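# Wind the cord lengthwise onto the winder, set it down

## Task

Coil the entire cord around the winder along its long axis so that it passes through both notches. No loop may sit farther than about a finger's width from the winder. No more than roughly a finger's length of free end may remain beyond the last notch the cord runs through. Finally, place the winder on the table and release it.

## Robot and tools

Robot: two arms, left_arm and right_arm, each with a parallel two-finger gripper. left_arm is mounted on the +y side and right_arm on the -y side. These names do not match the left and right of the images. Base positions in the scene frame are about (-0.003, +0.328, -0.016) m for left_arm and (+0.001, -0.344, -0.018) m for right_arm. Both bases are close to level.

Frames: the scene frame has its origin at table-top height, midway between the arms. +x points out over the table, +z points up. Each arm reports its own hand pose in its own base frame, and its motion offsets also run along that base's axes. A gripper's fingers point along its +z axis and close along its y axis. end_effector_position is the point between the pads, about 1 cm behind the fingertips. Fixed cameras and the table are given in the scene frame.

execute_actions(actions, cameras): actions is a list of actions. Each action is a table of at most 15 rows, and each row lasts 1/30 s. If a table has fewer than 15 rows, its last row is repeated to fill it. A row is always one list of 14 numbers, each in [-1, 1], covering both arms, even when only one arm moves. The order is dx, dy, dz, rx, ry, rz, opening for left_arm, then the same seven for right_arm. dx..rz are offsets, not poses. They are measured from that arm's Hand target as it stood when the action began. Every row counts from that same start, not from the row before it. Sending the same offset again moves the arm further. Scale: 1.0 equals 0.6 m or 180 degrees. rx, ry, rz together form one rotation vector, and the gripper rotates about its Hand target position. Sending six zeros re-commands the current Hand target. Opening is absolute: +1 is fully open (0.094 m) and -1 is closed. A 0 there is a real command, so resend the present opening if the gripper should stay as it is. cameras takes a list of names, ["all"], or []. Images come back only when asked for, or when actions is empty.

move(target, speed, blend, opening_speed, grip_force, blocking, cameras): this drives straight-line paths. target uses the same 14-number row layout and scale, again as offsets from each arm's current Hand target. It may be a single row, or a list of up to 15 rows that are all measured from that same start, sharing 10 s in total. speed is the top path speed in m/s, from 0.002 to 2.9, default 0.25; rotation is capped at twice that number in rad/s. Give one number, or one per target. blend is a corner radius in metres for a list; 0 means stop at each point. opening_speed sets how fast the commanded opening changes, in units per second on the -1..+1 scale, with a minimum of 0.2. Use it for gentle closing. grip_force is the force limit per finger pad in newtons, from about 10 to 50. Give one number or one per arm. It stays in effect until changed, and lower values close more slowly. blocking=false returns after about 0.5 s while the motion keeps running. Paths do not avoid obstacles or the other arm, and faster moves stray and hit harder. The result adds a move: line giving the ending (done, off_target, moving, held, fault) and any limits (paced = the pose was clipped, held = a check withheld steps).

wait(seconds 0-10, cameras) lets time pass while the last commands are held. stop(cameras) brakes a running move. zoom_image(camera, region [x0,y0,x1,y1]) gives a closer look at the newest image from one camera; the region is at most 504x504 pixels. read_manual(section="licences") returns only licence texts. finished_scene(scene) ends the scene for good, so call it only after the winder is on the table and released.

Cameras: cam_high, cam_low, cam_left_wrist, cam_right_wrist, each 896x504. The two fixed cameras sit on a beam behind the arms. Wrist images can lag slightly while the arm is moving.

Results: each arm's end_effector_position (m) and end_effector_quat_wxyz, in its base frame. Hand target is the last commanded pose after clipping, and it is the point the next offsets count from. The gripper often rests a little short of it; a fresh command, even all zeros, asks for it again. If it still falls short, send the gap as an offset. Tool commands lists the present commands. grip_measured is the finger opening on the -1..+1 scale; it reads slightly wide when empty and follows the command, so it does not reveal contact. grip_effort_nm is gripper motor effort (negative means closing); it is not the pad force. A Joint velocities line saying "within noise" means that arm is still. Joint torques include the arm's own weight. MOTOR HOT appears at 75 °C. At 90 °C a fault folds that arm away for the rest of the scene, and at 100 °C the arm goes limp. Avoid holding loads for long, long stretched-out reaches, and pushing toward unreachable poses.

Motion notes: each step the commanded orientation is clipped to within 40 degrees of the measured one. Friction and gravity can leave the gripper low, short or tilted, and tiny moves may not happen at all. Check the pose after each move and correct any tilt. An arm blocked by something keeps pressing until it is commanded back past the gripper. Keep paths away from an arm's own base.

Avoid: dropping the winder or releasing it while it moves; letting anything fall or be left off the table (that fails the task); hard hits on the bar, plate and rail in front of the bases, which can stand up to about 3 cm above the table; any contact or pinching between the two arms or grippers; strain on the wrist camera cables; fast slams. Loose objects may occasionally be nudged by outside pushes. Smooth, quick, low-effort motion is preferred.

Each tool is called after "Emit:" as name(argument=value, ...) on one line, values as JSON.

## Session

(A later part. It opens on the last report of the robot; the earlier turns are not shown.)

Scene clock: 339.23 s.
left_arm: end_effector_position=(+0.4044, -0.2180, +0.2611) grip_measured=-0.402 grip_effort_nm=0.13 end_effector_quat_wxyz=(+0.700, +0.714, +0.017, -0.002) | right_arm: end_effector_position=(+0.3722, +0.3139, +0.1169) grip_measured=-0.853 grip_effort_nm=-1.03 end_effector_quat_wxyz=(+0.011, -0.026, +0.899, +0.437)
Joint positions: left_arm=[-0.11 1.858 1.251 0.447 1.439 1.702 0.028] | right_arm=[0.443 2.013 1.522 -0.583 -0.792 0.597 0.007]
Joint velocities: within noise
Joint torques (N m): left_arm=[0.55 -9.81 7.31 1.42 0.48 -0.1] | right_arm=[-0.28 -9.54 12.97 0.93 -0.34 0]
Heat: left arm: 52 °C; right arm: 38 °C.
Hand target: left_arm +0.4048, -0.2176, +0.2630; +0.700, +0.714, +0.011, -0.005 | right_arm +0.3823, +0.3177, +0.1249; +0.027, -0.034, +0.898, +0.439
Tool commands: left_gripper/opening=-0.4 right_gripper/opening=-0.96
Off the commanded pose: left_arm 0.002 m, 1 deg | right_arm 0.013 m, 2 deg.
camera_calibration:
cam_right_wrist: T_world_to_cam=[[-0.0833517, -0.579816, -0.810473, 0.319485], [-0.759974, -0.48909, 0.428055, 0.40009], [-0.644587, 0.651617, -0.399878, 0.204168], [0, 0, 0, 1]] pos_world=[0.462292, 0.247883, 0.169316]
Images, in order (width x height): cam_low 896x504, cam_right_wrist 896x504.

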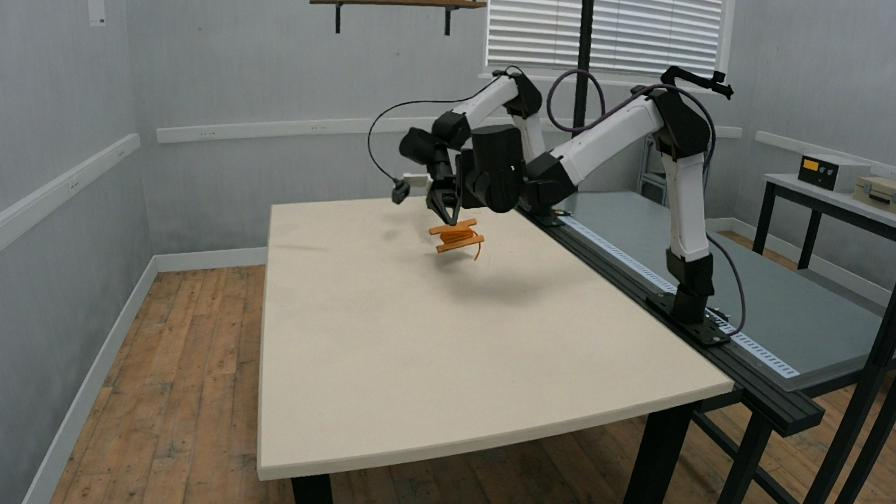

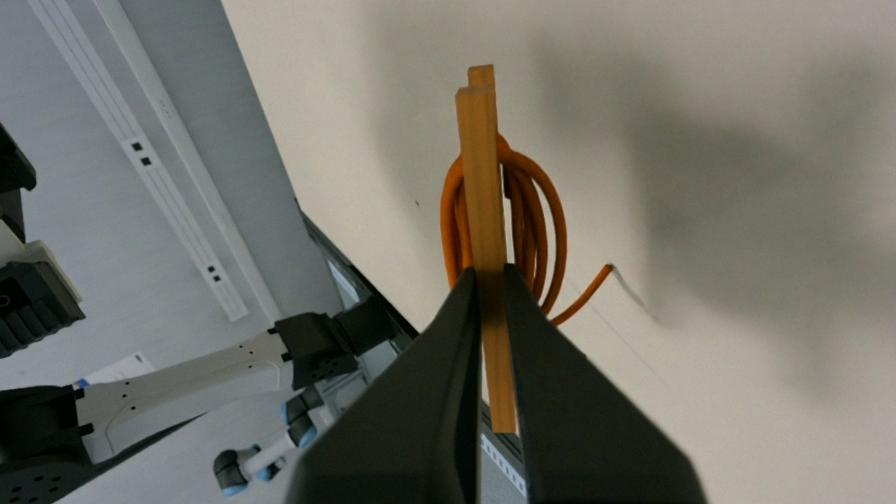

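Emit:
move(target=[0,0,0,0,0,0,-0.4, -0.0337,-0.0003,-0.0117,0,0,0,-0.96], speed=0.06, cameras=["cam_low", "cam_right_wrist", "cam_high"])

Emit:
zoom_image(camera="cam_low", region=[430, 200, 510, 280])

Emit:
zoom_image(camera="cam_right_wrist", region=[420, 60, 700, 360])

Scene clock: 352.83 s.
left_arm: end_effector_position=(+0.4043, -0.2180, +0.2604) grip_measured=-0.402 grip_effort_nm=0.13 end_effector_quat_wxyz=(+0.699, +0.715, +0.017, -0.003) | right_arm: end_effector_position=(+0.3606, +0.3176, +0.1006) grip_measured=-0.853 grip_effort_nm=-1.03 end_effector_quat_wxyz=(+0.003, -0.028, +0.901, +0.432)
Joint positions: left_arm=[-0.11 1.858 1.251 0.44 1.439 1.707 0.028] | right_arm=[0.464 2.009 1.457 -0.531 -0.782 0.607 0.007]
Joint torques (N m): left_arm=[0.5 -9.85 7.39 1.41 0.49 -0.09] | right_arm=[-0.2 -14.93 7.23 1.14 -0.34 0.14]
Heat: left arm: 51 °C; right arm: 40 °C.
Hand target: left_arm +0.4048, -0.2176, +0.2630; +0.700, +0.714, +0.011, -0.005 | right_arm +0.3621, +0.3176, +0.1180; +0.027, -0.034, +0.898, +0.439
Off the commanded pose: left_arm 0.003 m, 1 deg | right_arm 0.017 m, 3 deg.
move: off_target (right_arm)
camera_calibration:
cam_right_wrist: T_world_to_cam=[[-0.0878347, -0.5903, -0.802391, 0.311629], [-0.749905, -0.491025, 0.443325, 0.395586], [-0.655689, 0.640656, -0.39954, 0.195298], [0, 0, 0, 1]] pos_world=[0.452078, 0.253078, 0.152704]
Images, in order (width x height): cam_high 896x504, cam_low 896x504, cam_right_wrist 896x504.

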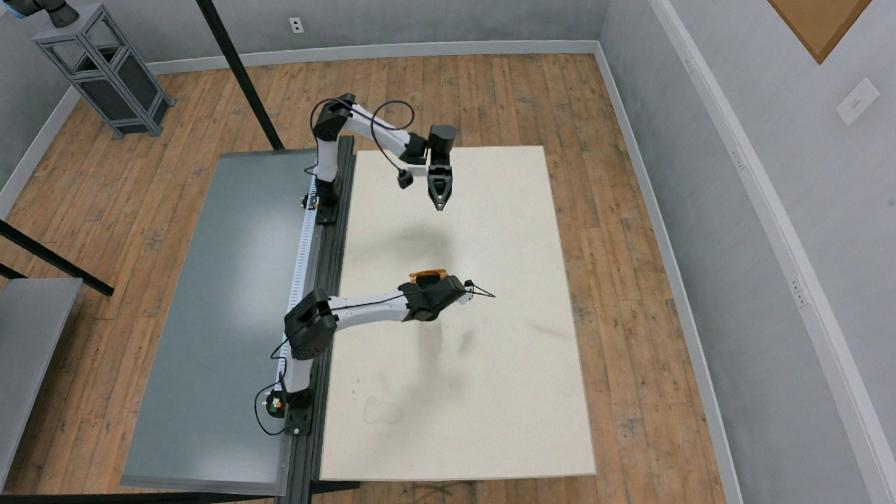

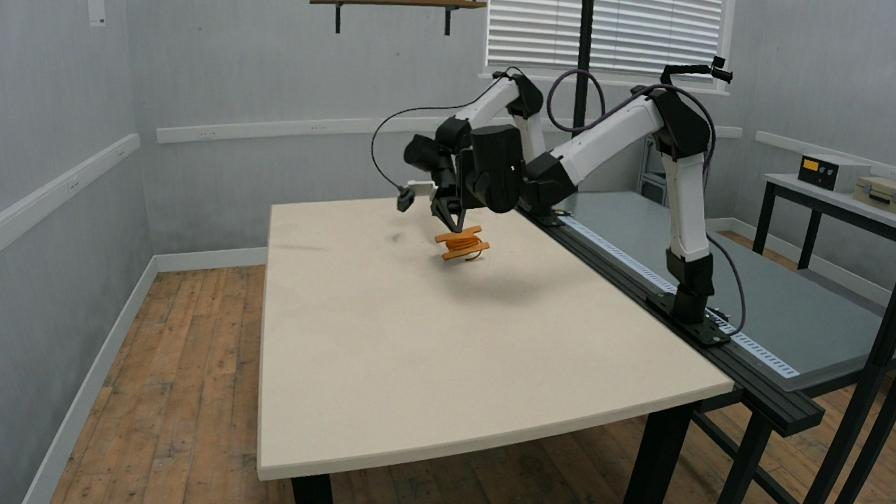

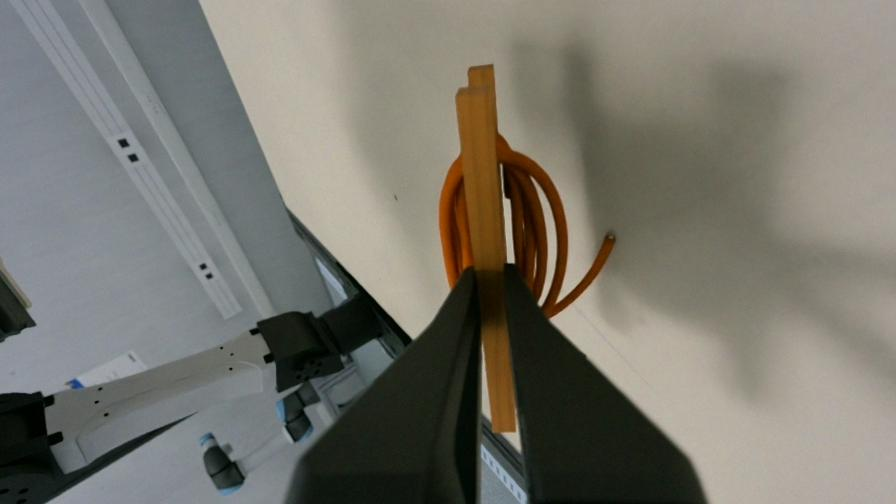

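Scaled by 6.300 from the camera's 896x504 image, which has a finer 1280x720 frame.

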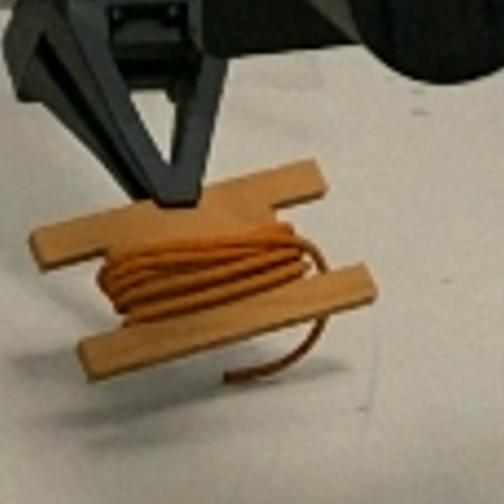

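Scaled by 1.680 from the camera's 896x504 image, which has a finer 1280x720 frame.

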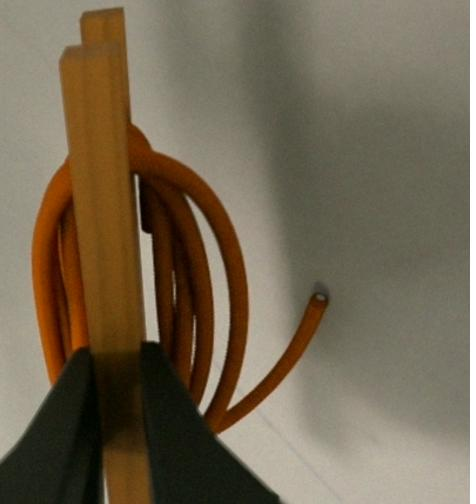

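Emit:
move(target=[0,0,0,0,0,0,-0.4, -0.0250,0.0000,-0.0200,0.0,-0.0278,0.0,-0.96], speed=0.05, cameras=["cam_low", "cam_right_wrist"])

Emit:
zoom_image(camera="cam_low", region=[430, 200, 510, 280])

Emit:
zoom_image(camera="cam_right_wrist", region=[420, 60, 700, 360])

Scene clock: 358.47 s.
left_arm: end_effector_position=(+0.4043, -0.2180, +0.2604) grip_measured=-0.402 grip_effort_nm=0.13 end_effector_quat_wxyz=(+0.699, +0.715, +0.018, -0.003) | right_arm: end_effector_position=(+0.3458, +0.3175, +0.0902) grip_measured=-0.853 grip_effort_nm=-1.03 end_effector_quat_wxyz=(+0.043, -0.048, +0.900, +0.431)
Joint positions: left_arm=[-0.11 1.858 1.251 0.44 1.439 1.707 0.028] | right_arm=[0.492 1.932 1.288 -0.358 -0.734 0.61 0.007]
Joint torques (N m): left_arm=[0.55 -9.88 7.39 1.42 0.47 -0.09] | right_arm=[-0.09 -14.04 6.94 1.23 -0.29 0.14]
Heat: left arm: 51 °C; right arm: 43 °C.
Hand target: left_arm +0.4048, -0.2176, +0.2630; +0.700, +0.714, +0.011, -0.005 | right_arm +0.3470, +0.3177, +0.1060; +0.066, -0.053, +0.896, +0.437
Off the commanded pose: left_arm 0.003 m, 1 deg | right_arm 0.016 m, 3 deg.
move: off_target (right_arm)
camera_calibration:
cam_right_wrist: T_world_to_cam=[[-0.0145907, -0.590068, -0.807222, 0.276926], [-0.785703, -0.492552, 0.374251, 0.408136], [-0.618432, 0.639697, -0.456432, 0.174076], [0, 0, 0, 1]] pos_world=[0.432369, 0.253077, 0.150249]
Images, in order (width x height): cam_low 896x504, cam_right_wrist 896x504.

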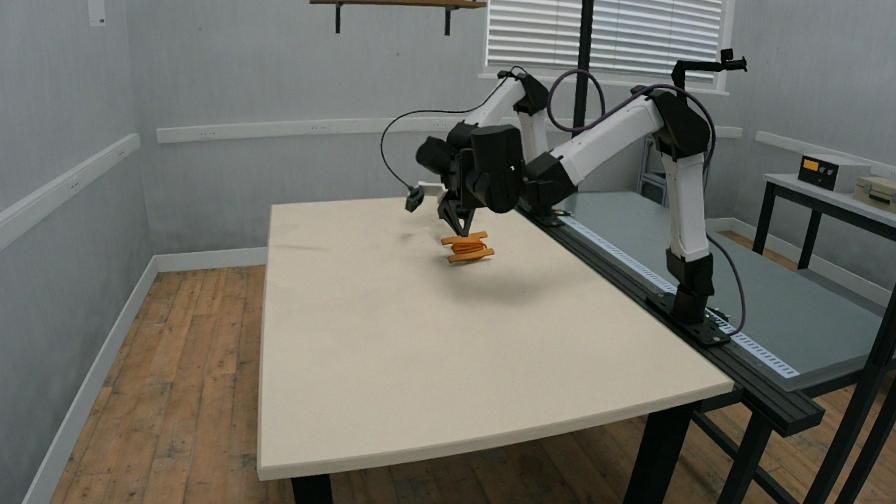

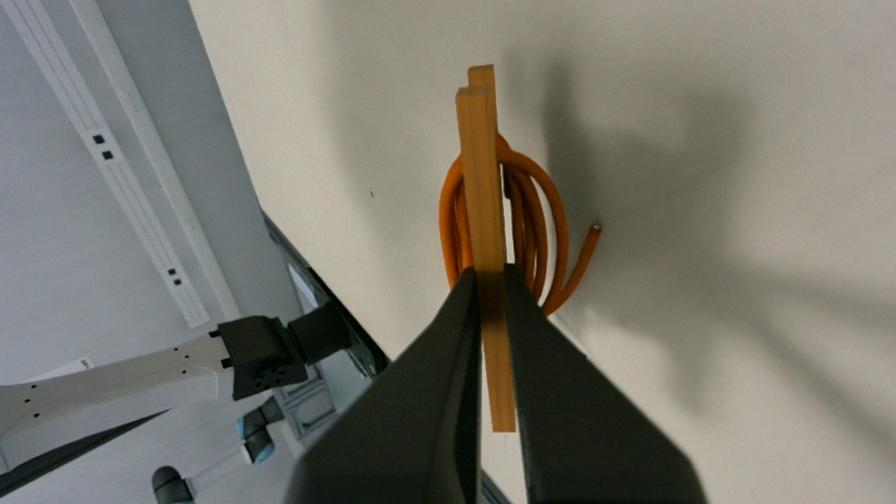

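Scaled by 6.300 from the camera's 896x504 image, which has a finer 1280x720 frame.

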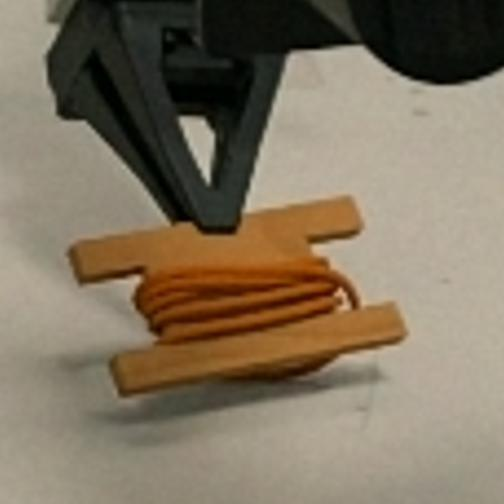

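Scaled by 1.680 from the camera's 896x504 image, which has a finer 1280x720 frame.

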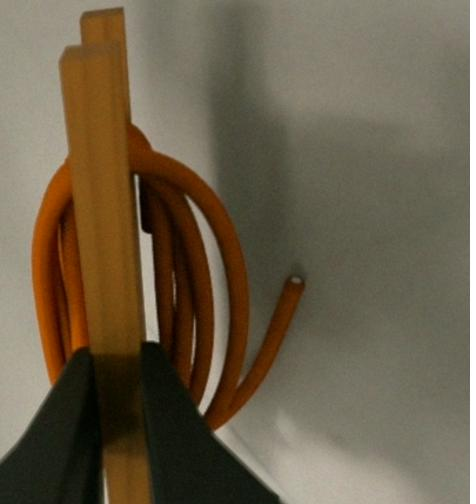

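Emit:
move(target=[0,0,0,0,0,0,-0.4, -0.0133,0.0000,-0.0250,0.0,-0.0111,0.0,-0.96], speed=0.05, cameras=["cam_low", "cam_right_wrist"])

Emit:
zoom_image(camera="cam_low", region=[430, 200, 510, 280])

Emit:
zoom_image(camera="cam_right_wrist", region=[420, 60, 700, 360])

Scene clock: 360.47 s.
left_arm: end_effector_position=(+0.4043, -0.2180, +0.2604) grip_measured=-0.402 grip_effort_nm=0.13 end_effector_quat_wxyz=(+0.699, +0.715, +0.018, -0.003) | right_arm: end_effector_position=(+0.3376, +0.3170, +0.0758) grip_measured=-0.853 grip_effort_nm=-1.03 end_effector_quat_wxyz=(+0.059, -0.055, +0.899, +0.430)
Joint positions: left_arm=[-0.11 1.858 1.251 0.44 1.439 1.707 0.028] | right_arm=[0.506 1.914 1.192 -0.247 -0.712 0.613 0.007]
Joint torques (N m): left_arm=[0.49 -9.85 7.38 1.43 0.48 -0.1] | right_arm=[-0.03 -13.61 6.78 1.29 -0.28 0.14]
Heat: left arm: 51 °C; right arm: 43 °C.
Hand target: left_arm +0.4048, -0.2176, +0.2630; +0.700, +0.714, +0.011, -0.005 | right_arm +0.3391, +0.3176, +0.0910; +0.082, -0.061, +0.894, +0.436
Off the commanded pose: left_arm 0.003 m, 1 deg | right_arm 0.015 m, 3 deg.
move: off_target (right_arm)
camera_calibration:
cam_right_wrist: T_world_to_cam=[[0.0140748, -0.590215, -0.807123, 0.255268], [-0.798542, -0.492438, 0.346173, 0.413165], [-0.601775, 0.63965, -0.478242, 0.158749], [0, 0, 0, 1]] pos_world=[0.421867, 0.252577, 0.138926]
Images, in order (width x height): cam_low 896x504, cam_right_wrist 896x504.

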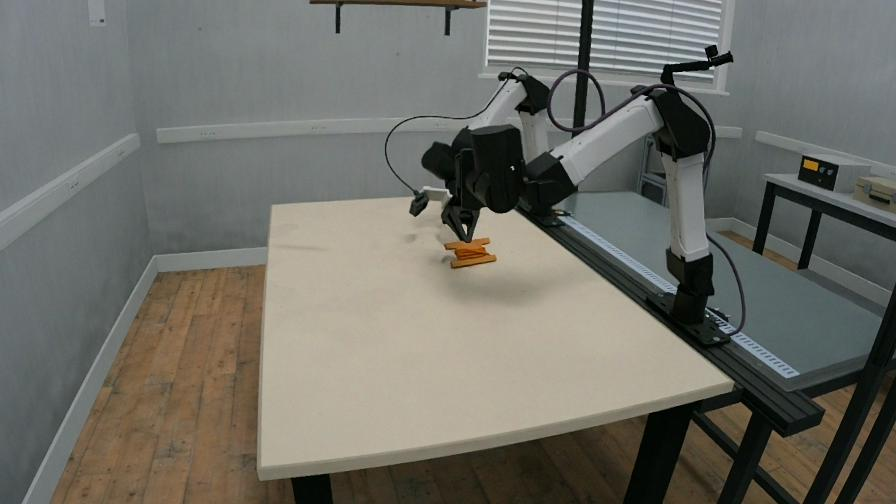

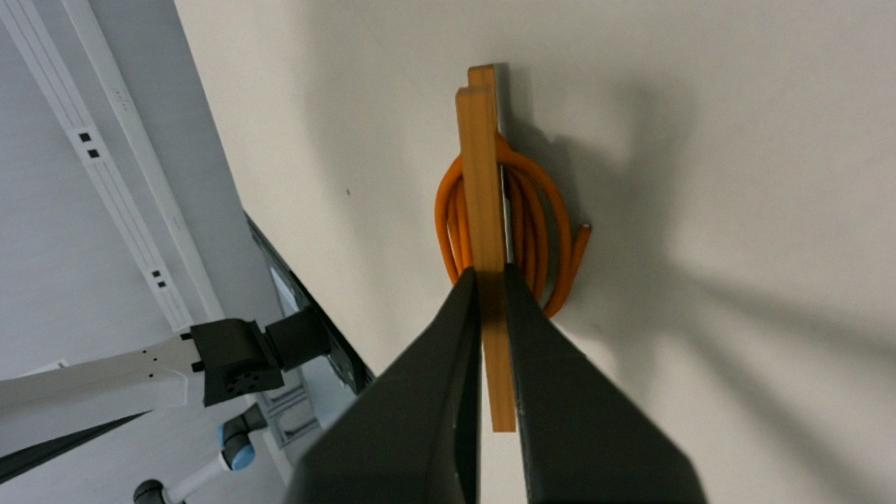

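Scaled by 6.300 from the camera's 896x504 image, which has a finer 1280x720 frame.

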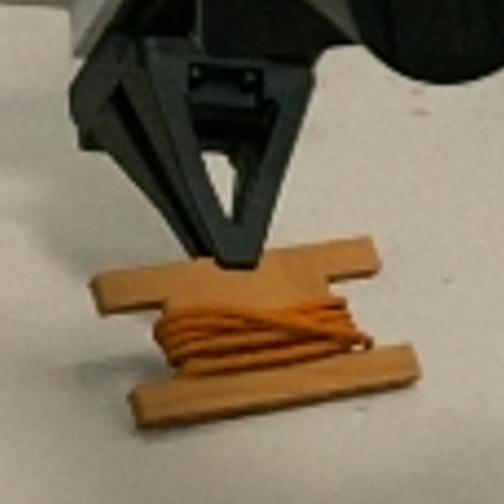

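Scaled by 1.680 from the camera's 896x504 image, which has a finer 1280x720 frame.

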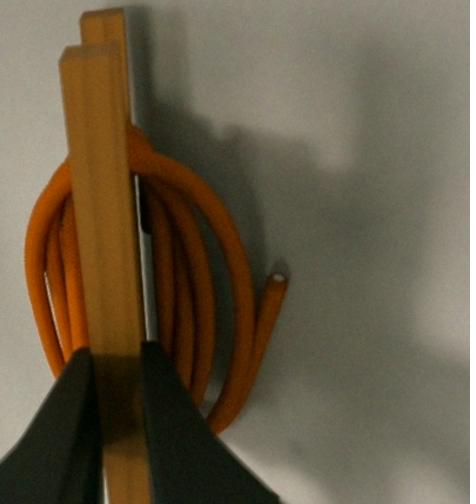

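Emit:
move(target=[0,0,0,0,0,0,-0.4, -0.0033,0.0000,-0.0083,0.0,-0.0056,0.0,-0.96], speed=0.04, cameras=["cam_low", "cam_right_wrist"])

Emit:
zoom_image(camera="cam_low", region=[430, 200, 510, 280])

Emit:
zoom_image(camera="cam_right_wrist", region=[420, 60, 700, 360])

Scene clock: 362.20 s.
left_arm: end_effector_position=(+0.4043, -0.2180, +0.2604) grip_measured=-0.402 grip_effort_nm=0.13 end_effector_quat_wxyz=(+0.699, +0.715, +0.018, -0.003) | right_arm: end_effector_position=(+0.3361, +0.3181, +0.0751) grip_measured=-0.853 grip_effort_nm=-1.03 end_effector_quat_wxyz=(+0.068, -0.060, +0.896, +0.434)
Joint positions: left_arm=[-0.11 1.858 1.251 0.44 1.439 1.707 0.028] | right_arm=[0.51 1.905 1.163 -0.202 -0.71 0.615 0.007]
Joint torques (N m): left_arm=[0.53 -9.88 7.38 1.42 0.48 -0.09] | right_arm=[0.05 -13 6.53 1.3 -0.18 0.1]
Heat: left arm: 51 °C; right arm: 44 °C.
Hand target: left_arm +0.4048, -0.2176, +0.2630; +0.700, +0.714, +0.011, -0.005 | right_arm +0.3371, +0.3176, +0.0859; +0.089, -0.065, +0.894, +0.435
Off the commanded pose: left_arm 0.003 m, 1 deg | right_arm 0.011 m, 2 deg.
move: off_target (right_arm)
camera_calibration:
cam_right_wrist: T_world_to_cam=[[0.0320237, -0.58097, -0.813295, 0.246819], [-0.804565, -0.497764, 0.323893, 0.418203], [-0.593001, 0.643976, -0.483368, 0.152777], [0, 0, 0, 1]] pos_world=[0.419164, 0.253176, 0.139131]
Images, in order (width x height): cam_low 896x504, cam_right_wrist 896x504.

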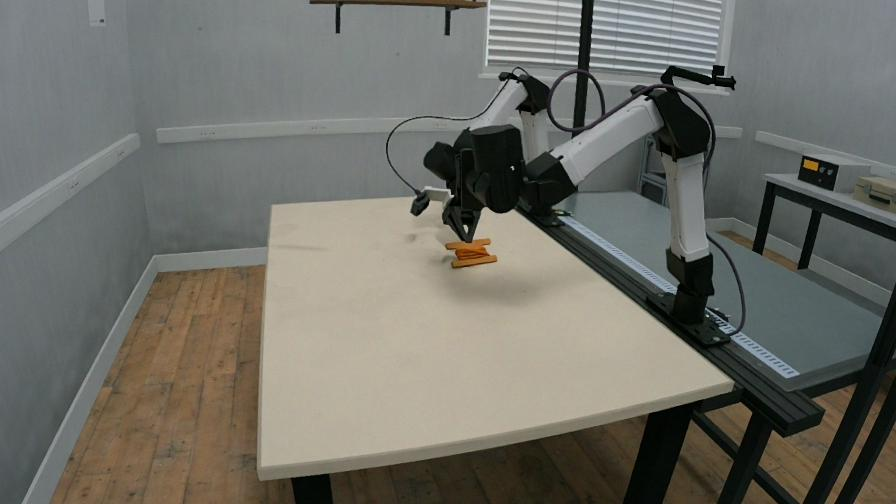

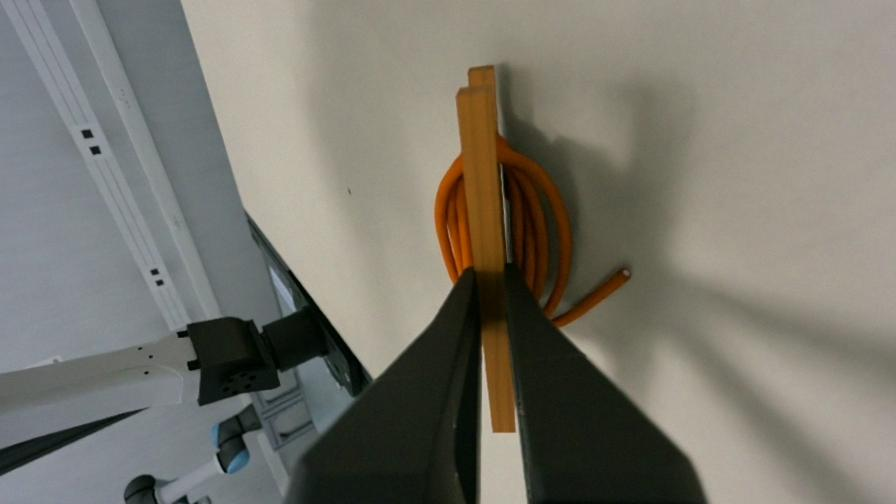

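Scaled by 6.300 from the camera's 896x504 image, which has a finer 1280x720 frame.

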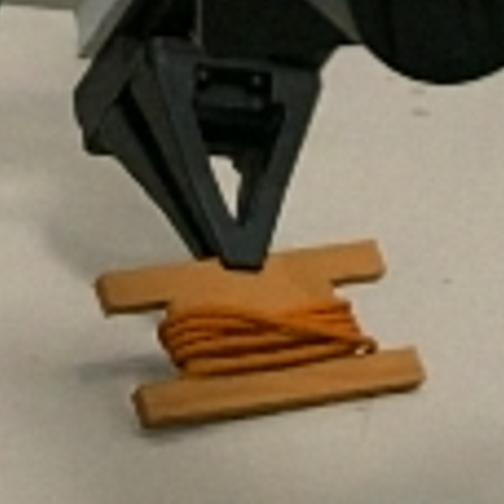

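Scaled by 1.680 from the camera's 896x504 image, which has a finer 1280x720 frame.

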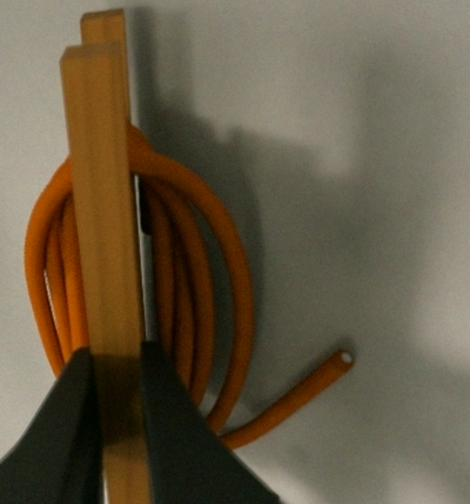

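Emit:
move(target=[0,0,0,0,0,0,-0.4, 0.0,0.0,-0.0067,0.0,-0.0139,0.0,-0.96], speed=0.03, cameras=["cam_low", "cam_right_wrist"])

Emit:
zoom_image(camera="cam_low", region=[430, 200, 510, 280])

Emit:
zoom_image(camera="cam_right_wrist", region=[420, 60, 700, 360])

Scene clock: 366.17 s.
left_arm: end_effector_position=(+0.4043, -0.2180, +0.2604) grip_measured=-0.402 grip_effort_nm=0.13 end_effector_quat_wxyz=(+0.699, +0.715, +0.018, -0.003) | right_arm: end_effector_position=(+0.3354, +0.3199, +0.0763) grip_measured=-0.853 grip_effort_nm=-1.03 end_effector_quat_wxyz=(+0.085, -0.069, +0.890, +0.442)
Joint positions: left_arm=[-0.11 1.858 1.251 0.44 1.439 1.707 0.028] | right_arm=[0.515 1.891 1.127 -0.137 -0.708 0.615 0.007]
Joint torques (N m): left_arm=[0.5 -9.89 7.39 1.42 0.48 -0.1] | right_arm=[0.13 -12.31 6.28 1.31 0 -0.02]
Heat: left arm: 51 °C; right arm: 44 °C.
Hand target: left_arm +0.4048, -0.2176, +0.2630; +0.700, +0.714, +0.011, -0.005 | right_arm +0.3371, +0.3175, +0.0819; +0.109, -0.074, +0.891, +0.434
Off the commanded pose: left_arm 0.003 m, 1 deg | right_arm 0.006 m, 3 deg.
move: off_target (right_arm)
camera_calibration:
cam_right_wrist: T_world_to_cam=[[0.0650218, -0.565157, -0.822417, 0.23344], [-0.814279, -0.506451, 0.28365, 0.42731], [-0.57682, 0.651234, -0.493126, 0.144908], [0, 0, 0, 1]] pos_world=[0.416357, 0.253973, 0.142237]
Images, in order (width x height): cam_low 896x504, cam_right_wrist 896x504.

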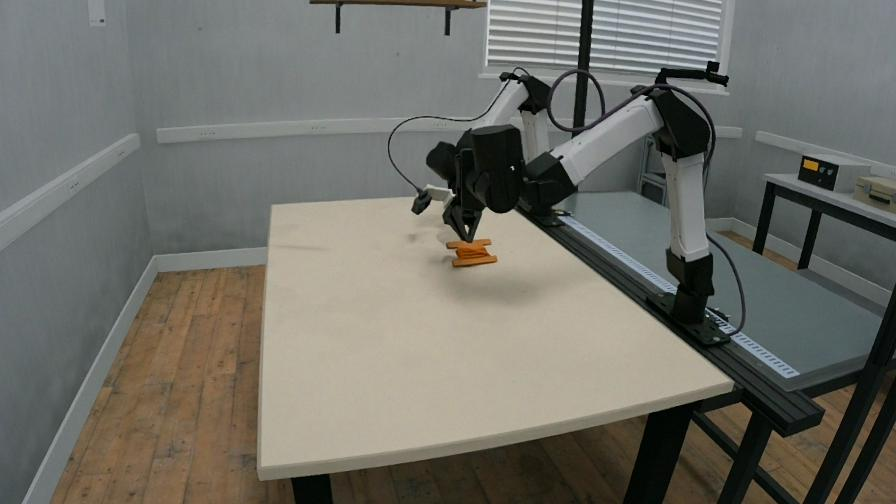

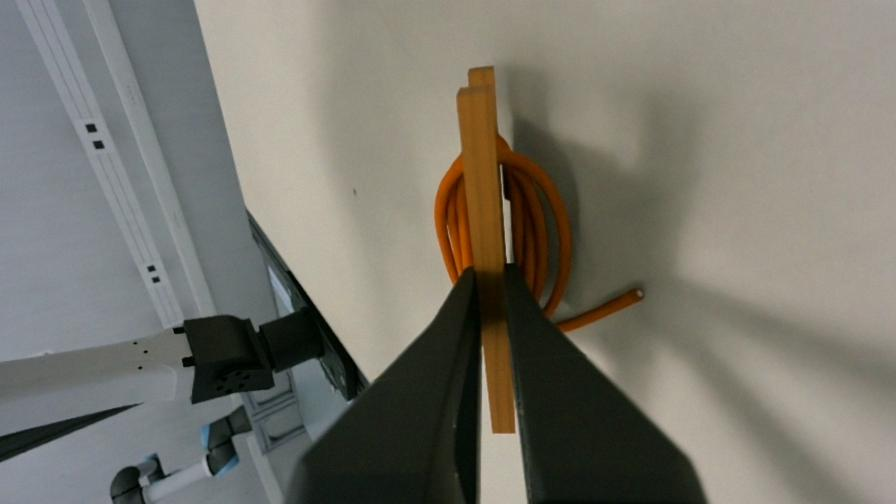

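Scaled by 6.300 from the camera's 896x504 image, which has a finer 1280x720 frame.

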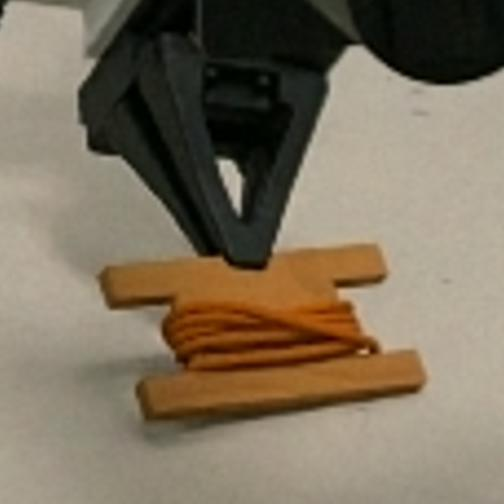

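Scaled by 1.680 from the camera's 896x504 image, which has a finer 1280x720 frame.

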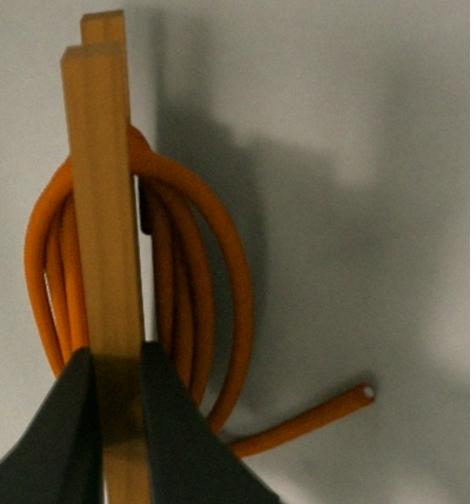

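Emit:
move(target=[0,0,0,0,0,0,-0.4, 0.0,0.0,0.0083,0.0,0.0,0.0,-0.96], speed=0.03)

Emit:
move(target=[0,0,0,0,0,0,-0.4, 0.0,0.0,0.0,0.0,0.0,0.0,-0.2], speed=0.03, opening_speed=0.3, cameras=["cam_low", "cam_right_wrist"])

Emit:
zoom_image(camera="cam_low", region=[430, 200, 510, 280])

Emit:
zoom_image(camera="cam_right_wrist", region=[420, 60, 700, 360])

Scene clock: 369.63 s.
left_arm: end_effector_position=(+0.4043, -0.2180, +0.2604) grip_measured=-0.402 grip_effort_nm=0.13 end_effector_quat_wxyz=(+0.699, +0.715, +0.018, -0.003) | right_arm: end_effector_position=(+0.3357, +0.3203, +0.0772) grip_measured=-0.853 grip_effort_nm=-1.03 end_effector_quat_wxyz=(+0.088, -0.070, +0.891, +0.440)
Joint positions: left_arm=[-0.11 1.858 1.251 0.44 1.439 1.707 0.028] | right_arm=[0.518 1.887 1.127 -0.137 -0.7 0.615 0.007]
Joint torques (N m): left_arm=[0.51 -9.88 7.38 1.42 0.49 -0.08] | right_arm=[-0.09 -12.86 7.16 1.16 -0.07 -0.02]
Heat: left arm: 51 °C; right arm: 44 °C.
Hand target: left_arm +0.4048, -0.2176, +0.2630; +0.700, +0.714, +0.011, -0.005 | right_arm +0.3371, +0.3176, +0.0869; +0.109, -0.074, +0.891, +0.434
Off the commanded pose: left_arm 0.003 m, 1 deg | right_arm 0.010 m, 3 deg.
move: off_target (right_arm)

Scene clock: 372.37 s.
left_arm: end_effector_position=(+0.4043, -0.2180, +0.2604) grip_measured=-0.402 grip_effort_nm=0.13 end_effector_quat_wxyz=(+0.699, +0.715, +0.018, -0.003) | right_arm: end_effector_position=(+0.3378, +0.3189, +0.0757) grip_measured=-0.202 grip_effort_nm=0.08 end_effector_quat_wxyz=(+0.093, -0.068, +0.894, +0.434)
Joint positions: left_arm=[-0.11 1.858 1.251 0.44 1.439 1.707 0.028] | right_arm=[0.518 1.887 1.127 -0.137 -0.683 0.614 0.038]
Joint torques (N m): left_arm=[0.51 -9.85 7.36 1.43 0.49 -0.09] | right_arm=[-0.06 -12.85 7.15 1.16 -0.23 -0.01]
Heat: left arm: 51 °C; right arm: 44 °C.
Hand target: left_arm +0.4048, -0.2176, +0.2630; +0.700, +0.714, +0.011, -0.005 | right_arm +0.3371, +0.3176, +0.0869; +0.109, -0.074, +0.891, +0.434
Off the commanded pose: left_arm 0.003 m, 1 deg | right_arm 0.011 m, 2 deg.
move: off_target (right_arm)
camera_calibration:
cam_right_wrist: T_world_to_cam=[[0.0687743, -0.578224, -0.812974, 0.234431], [-0.823959, -0.492361, 0.280485, 0.427822], [-0.56246, 0.650568, -0.510295, 0.143283], [0, 0, 0, 1]] pos_world=[0.416976, 0.252981, 0.143705]
Images, in order (width x height): cam_low 896x504, cam_right_wrist 896x504.

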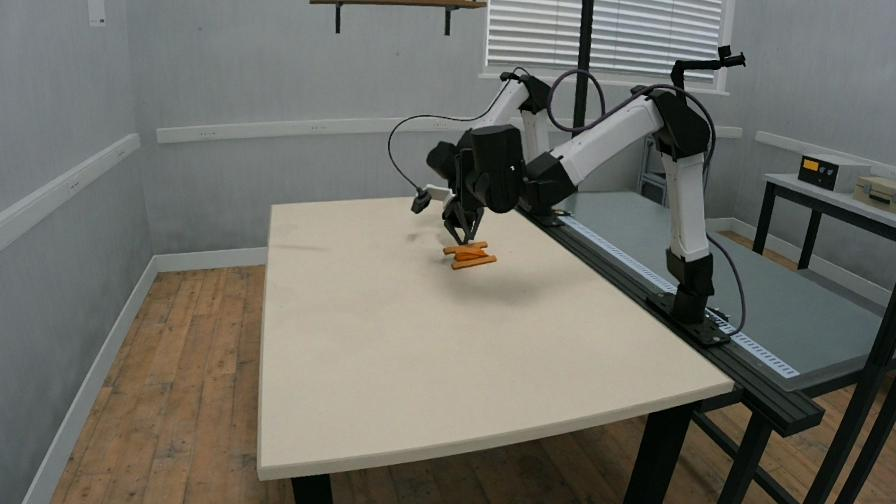

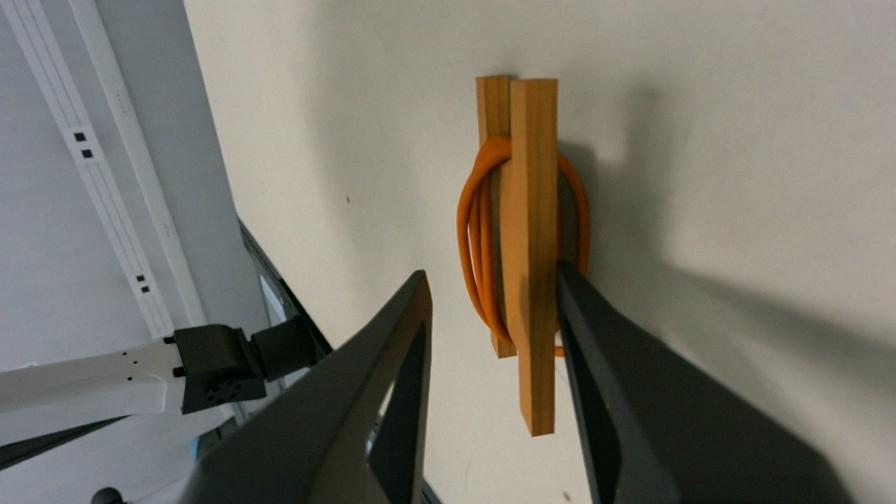

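Scaled by 6.300 from the camera's 896x504 image, which has a finer 1280x720 frame.

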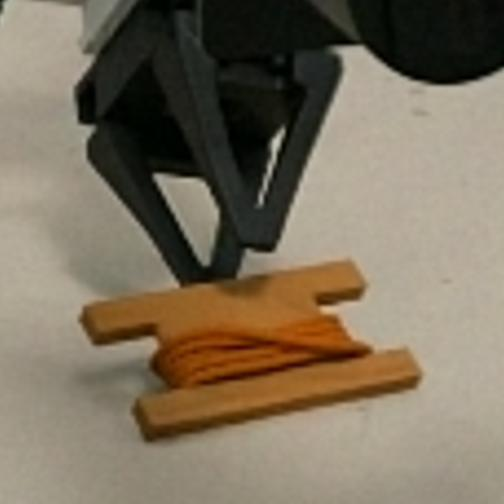

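Scaled by 1.680 from the camera's 896x504 image, which has a finer 1280x720 frame.

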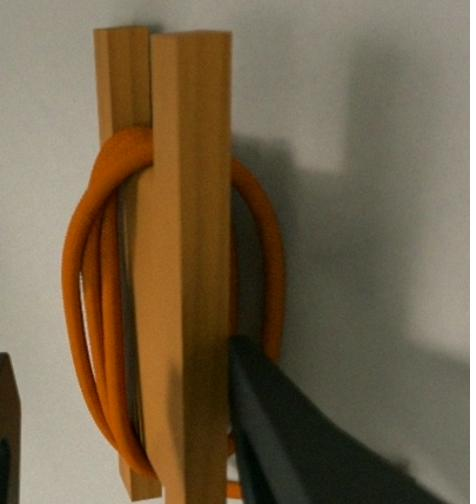

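Emit:
zoom_image(camera="cam_right_wrist", region=[500, 240, 640, 380])

Emit:
zoom_image(camera="cam_low", region=[440, 225, 500, 275])

Scaled by 3.600 from the camera's 896x504 image, which has a finer 1280x720 frame.

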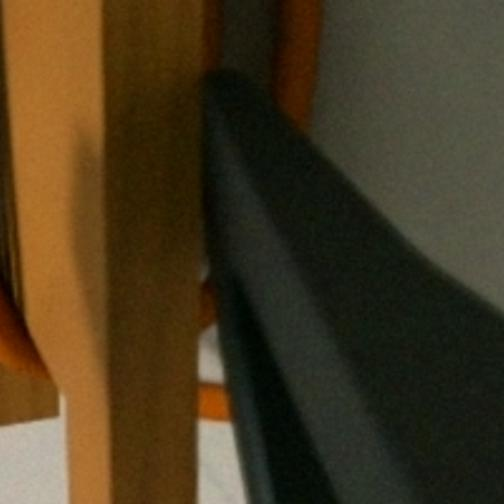

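Scaled by 8.400 from the camera's 896x504 image, which has a finer 1280x720 frame.

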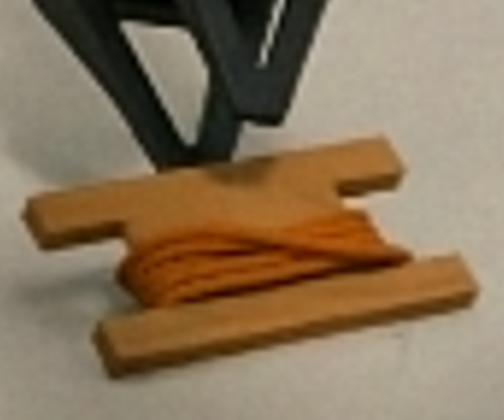

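Emit:
move(target=[0,0,0,0,0,0,-0.4, 0.0,0.0,0.0,0.0,0.0,0.0,0.0], speed=0.03, opening_speed=0.3, cameras=["cam_low", "cam_right_wrist"])

Emit:
zoom_image(camera="cam_low", region=[440, 225, 500, 275])

Emit:
zoom_image(camera="cam_right_wrist", region=[420, 60, 700, 420])

Scene clock: 375.00 s.
left_arm: end_effector_position=(+0.4043, -0.2180, +0.2604) grip_measured=-0.402 grip_effort_nm=0.13 end_effector_quat_wxyz=(+0.699, +0.715, +0.018, -0.003) | right_arm: end_effector_position=(+0.3378, +0.3189, +0.0757) grip_measured=-0.002 grip_effort_nm=0.08 end_effector_quat_wxyz=(+0.093, -0.068, +0.894, +0.434)
Joint positions: left_arm=[-0.11 1.858 1.251 0.44 1.439 1.707 0.028] | right_arm=[0.518 1.887 1.127 -0.137 -0.683 0.614 0.047]
Joint torques (N m): left_arm=[0.54 -9.85 7.39 1.43 0.48 -0.09] | right_arm=[-0.05 -12.86 7.15 1.16 -0.23 0]
Heat: left arm: 51 °C; right arm: 44 °C.
Hand target: left_arm +0.4048, -0.2176, +0.2630; +0.700, +0.714, +0.011, -0.005 | right_arm +0.3371, +0.3176, +0.0869; +0.109, -0.074, +0.891, +0.434
Off the commanded pose: left_arm 0.003 m, 1 deg | right_arm 0.011 m, 2 deg.
move: off_target (right_arm)
camera_calibration:
cam_right_wrist: T_world_to_cam=[[0.0687743, -0.578224, -0.812974, 0.234431], [-0.823959, -0.492361, 0.280485, 0.427822], [-0.56246, 0.650568, -0.510295, 0.143283], [0, 0, 0, 1]] pos_world=[0.416976, 0.252981, 0.143705]
Images, in order (width x height): cam_low 896x504, cam_right_wrist 896x504.

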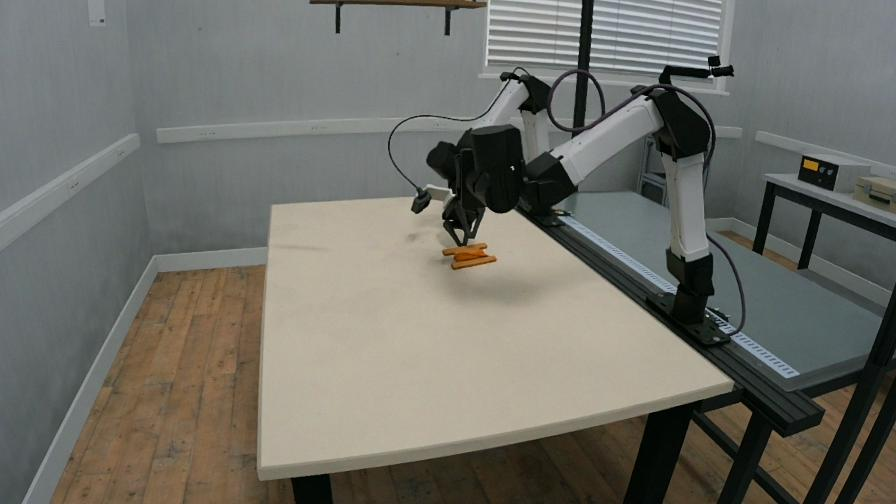

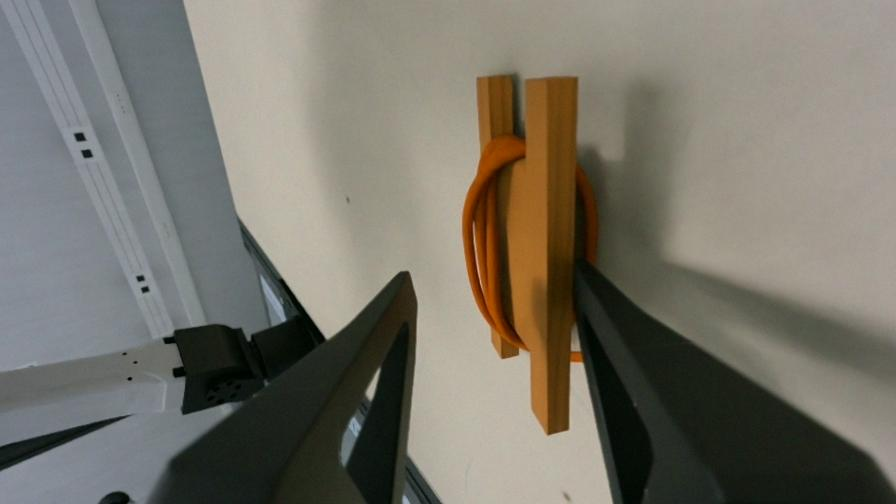

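Scaled by 8.400 from the camera's 896x504 image, which has a finer 1280x720 frame.

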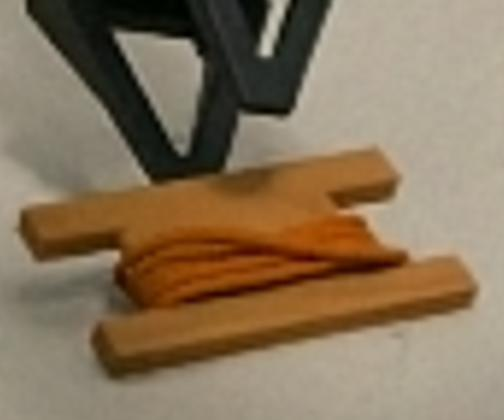

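Scaled by 1.400 from the camera's 896x504 image, which has a finer 1280x720 frame.

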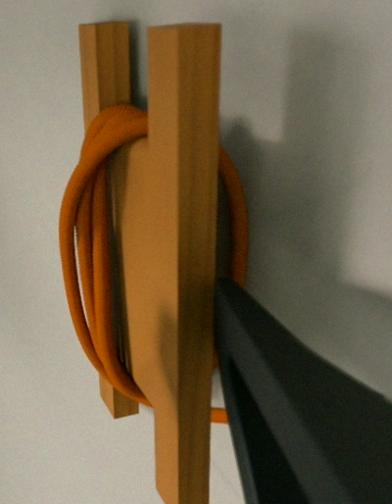

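Emit:
move(target=[0,0,0,0,0,0,-0.4, 0.0,0.0,-0.0067,0.0,0.0,0.0,0.0], speed=0.02, cameras=["cam_low", "cam_right_wrist"])

Emit:
zoom_image(camera="cam_low", region=[440, 225, 500, 275])

Emit:
zoom_image(camera="cam_right_wrist", region=[420, 60, 700, 420])

Scene clock: 376.87 s.
left_arm: end_effector_position=(+0.4043, -0.2180, +0.2604) grip_measured=-0.402 grip_effort_nm=0.13 end_effector_quat_wxyz=(+0.699, +0.715, +0.018, -0.003) | right_arm: end_effector_position=(+0.3378, +0.3189, +0.0757) grip_measured=-0.002 grip_effort_nm=0.09 end_effector_quat_wxyz=(+0.093, -0.068, +0.894, +0.434)
Joint positions: left_arm=[-0.11 1.858 1.251 0.44 1.439 1.707 0.028] | right_arm=[0.518 1.887 1.127 -0.137 -0.683 0.614 0.047]
Joint torques (N m): left_arm=[0.51 -9.87 7.36 1.42 0.48 -0.09] | right_arm=[-0.09 -12.15 6.39 1.3 -0.23 -0.01]
Heat: left arm: 51 °C; right arm: 44 °C.
Hand target: left_arm +0.4048, -0.2176, +0.2630; +0.700, +0.714, +0.011, -0.005 | right_arm +0.3371, +0.3176, +0.0829; +0.109, -0.074, +0.891, +0.434
Off the commanded pose: left_arm 0.003 m, 1 deg | right_arm 0.007 m, 2 deg.
move: done
camera_calibration:
cam_right_wrist: T_world_to_cam=[[0.0691651, -0.578265, -0.812912, 0.234327], [-0.823918, -0.49255, 0.280274, 0.427932], [-0.562473, 0.650387, -0.51051, 0.143299], [0, 0, 0, 1]] pos_world=[0.416975, 0.253081, 0.143705]
Images, in order (width x height): cam_low 896x504, cam_right_wrist 896x504.

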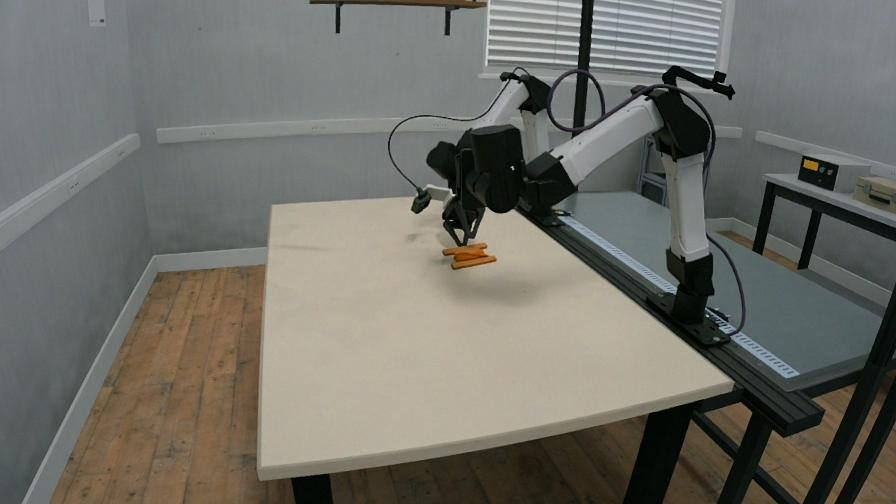

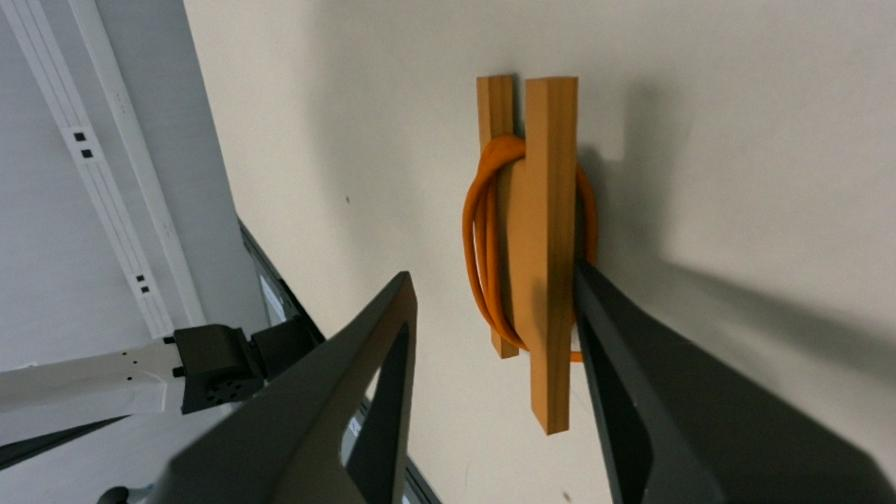

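Scaled by 8.400 from the camera's 896x504 image, which has a finer 1280x720 frame.

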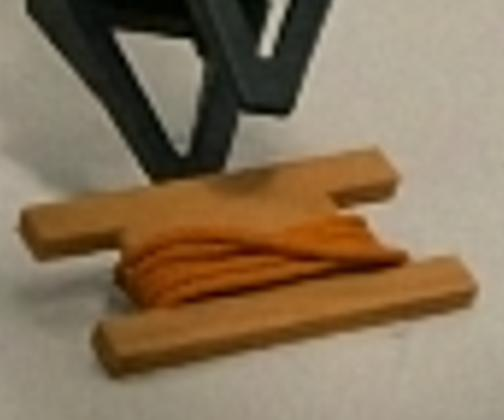

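Scaled by 1.400 from the camera's 896x504 image, which has a finer 1280x720 frame.

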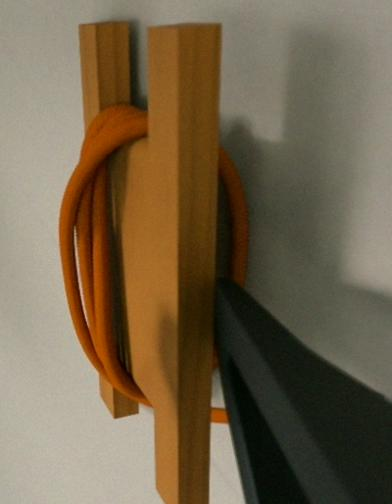

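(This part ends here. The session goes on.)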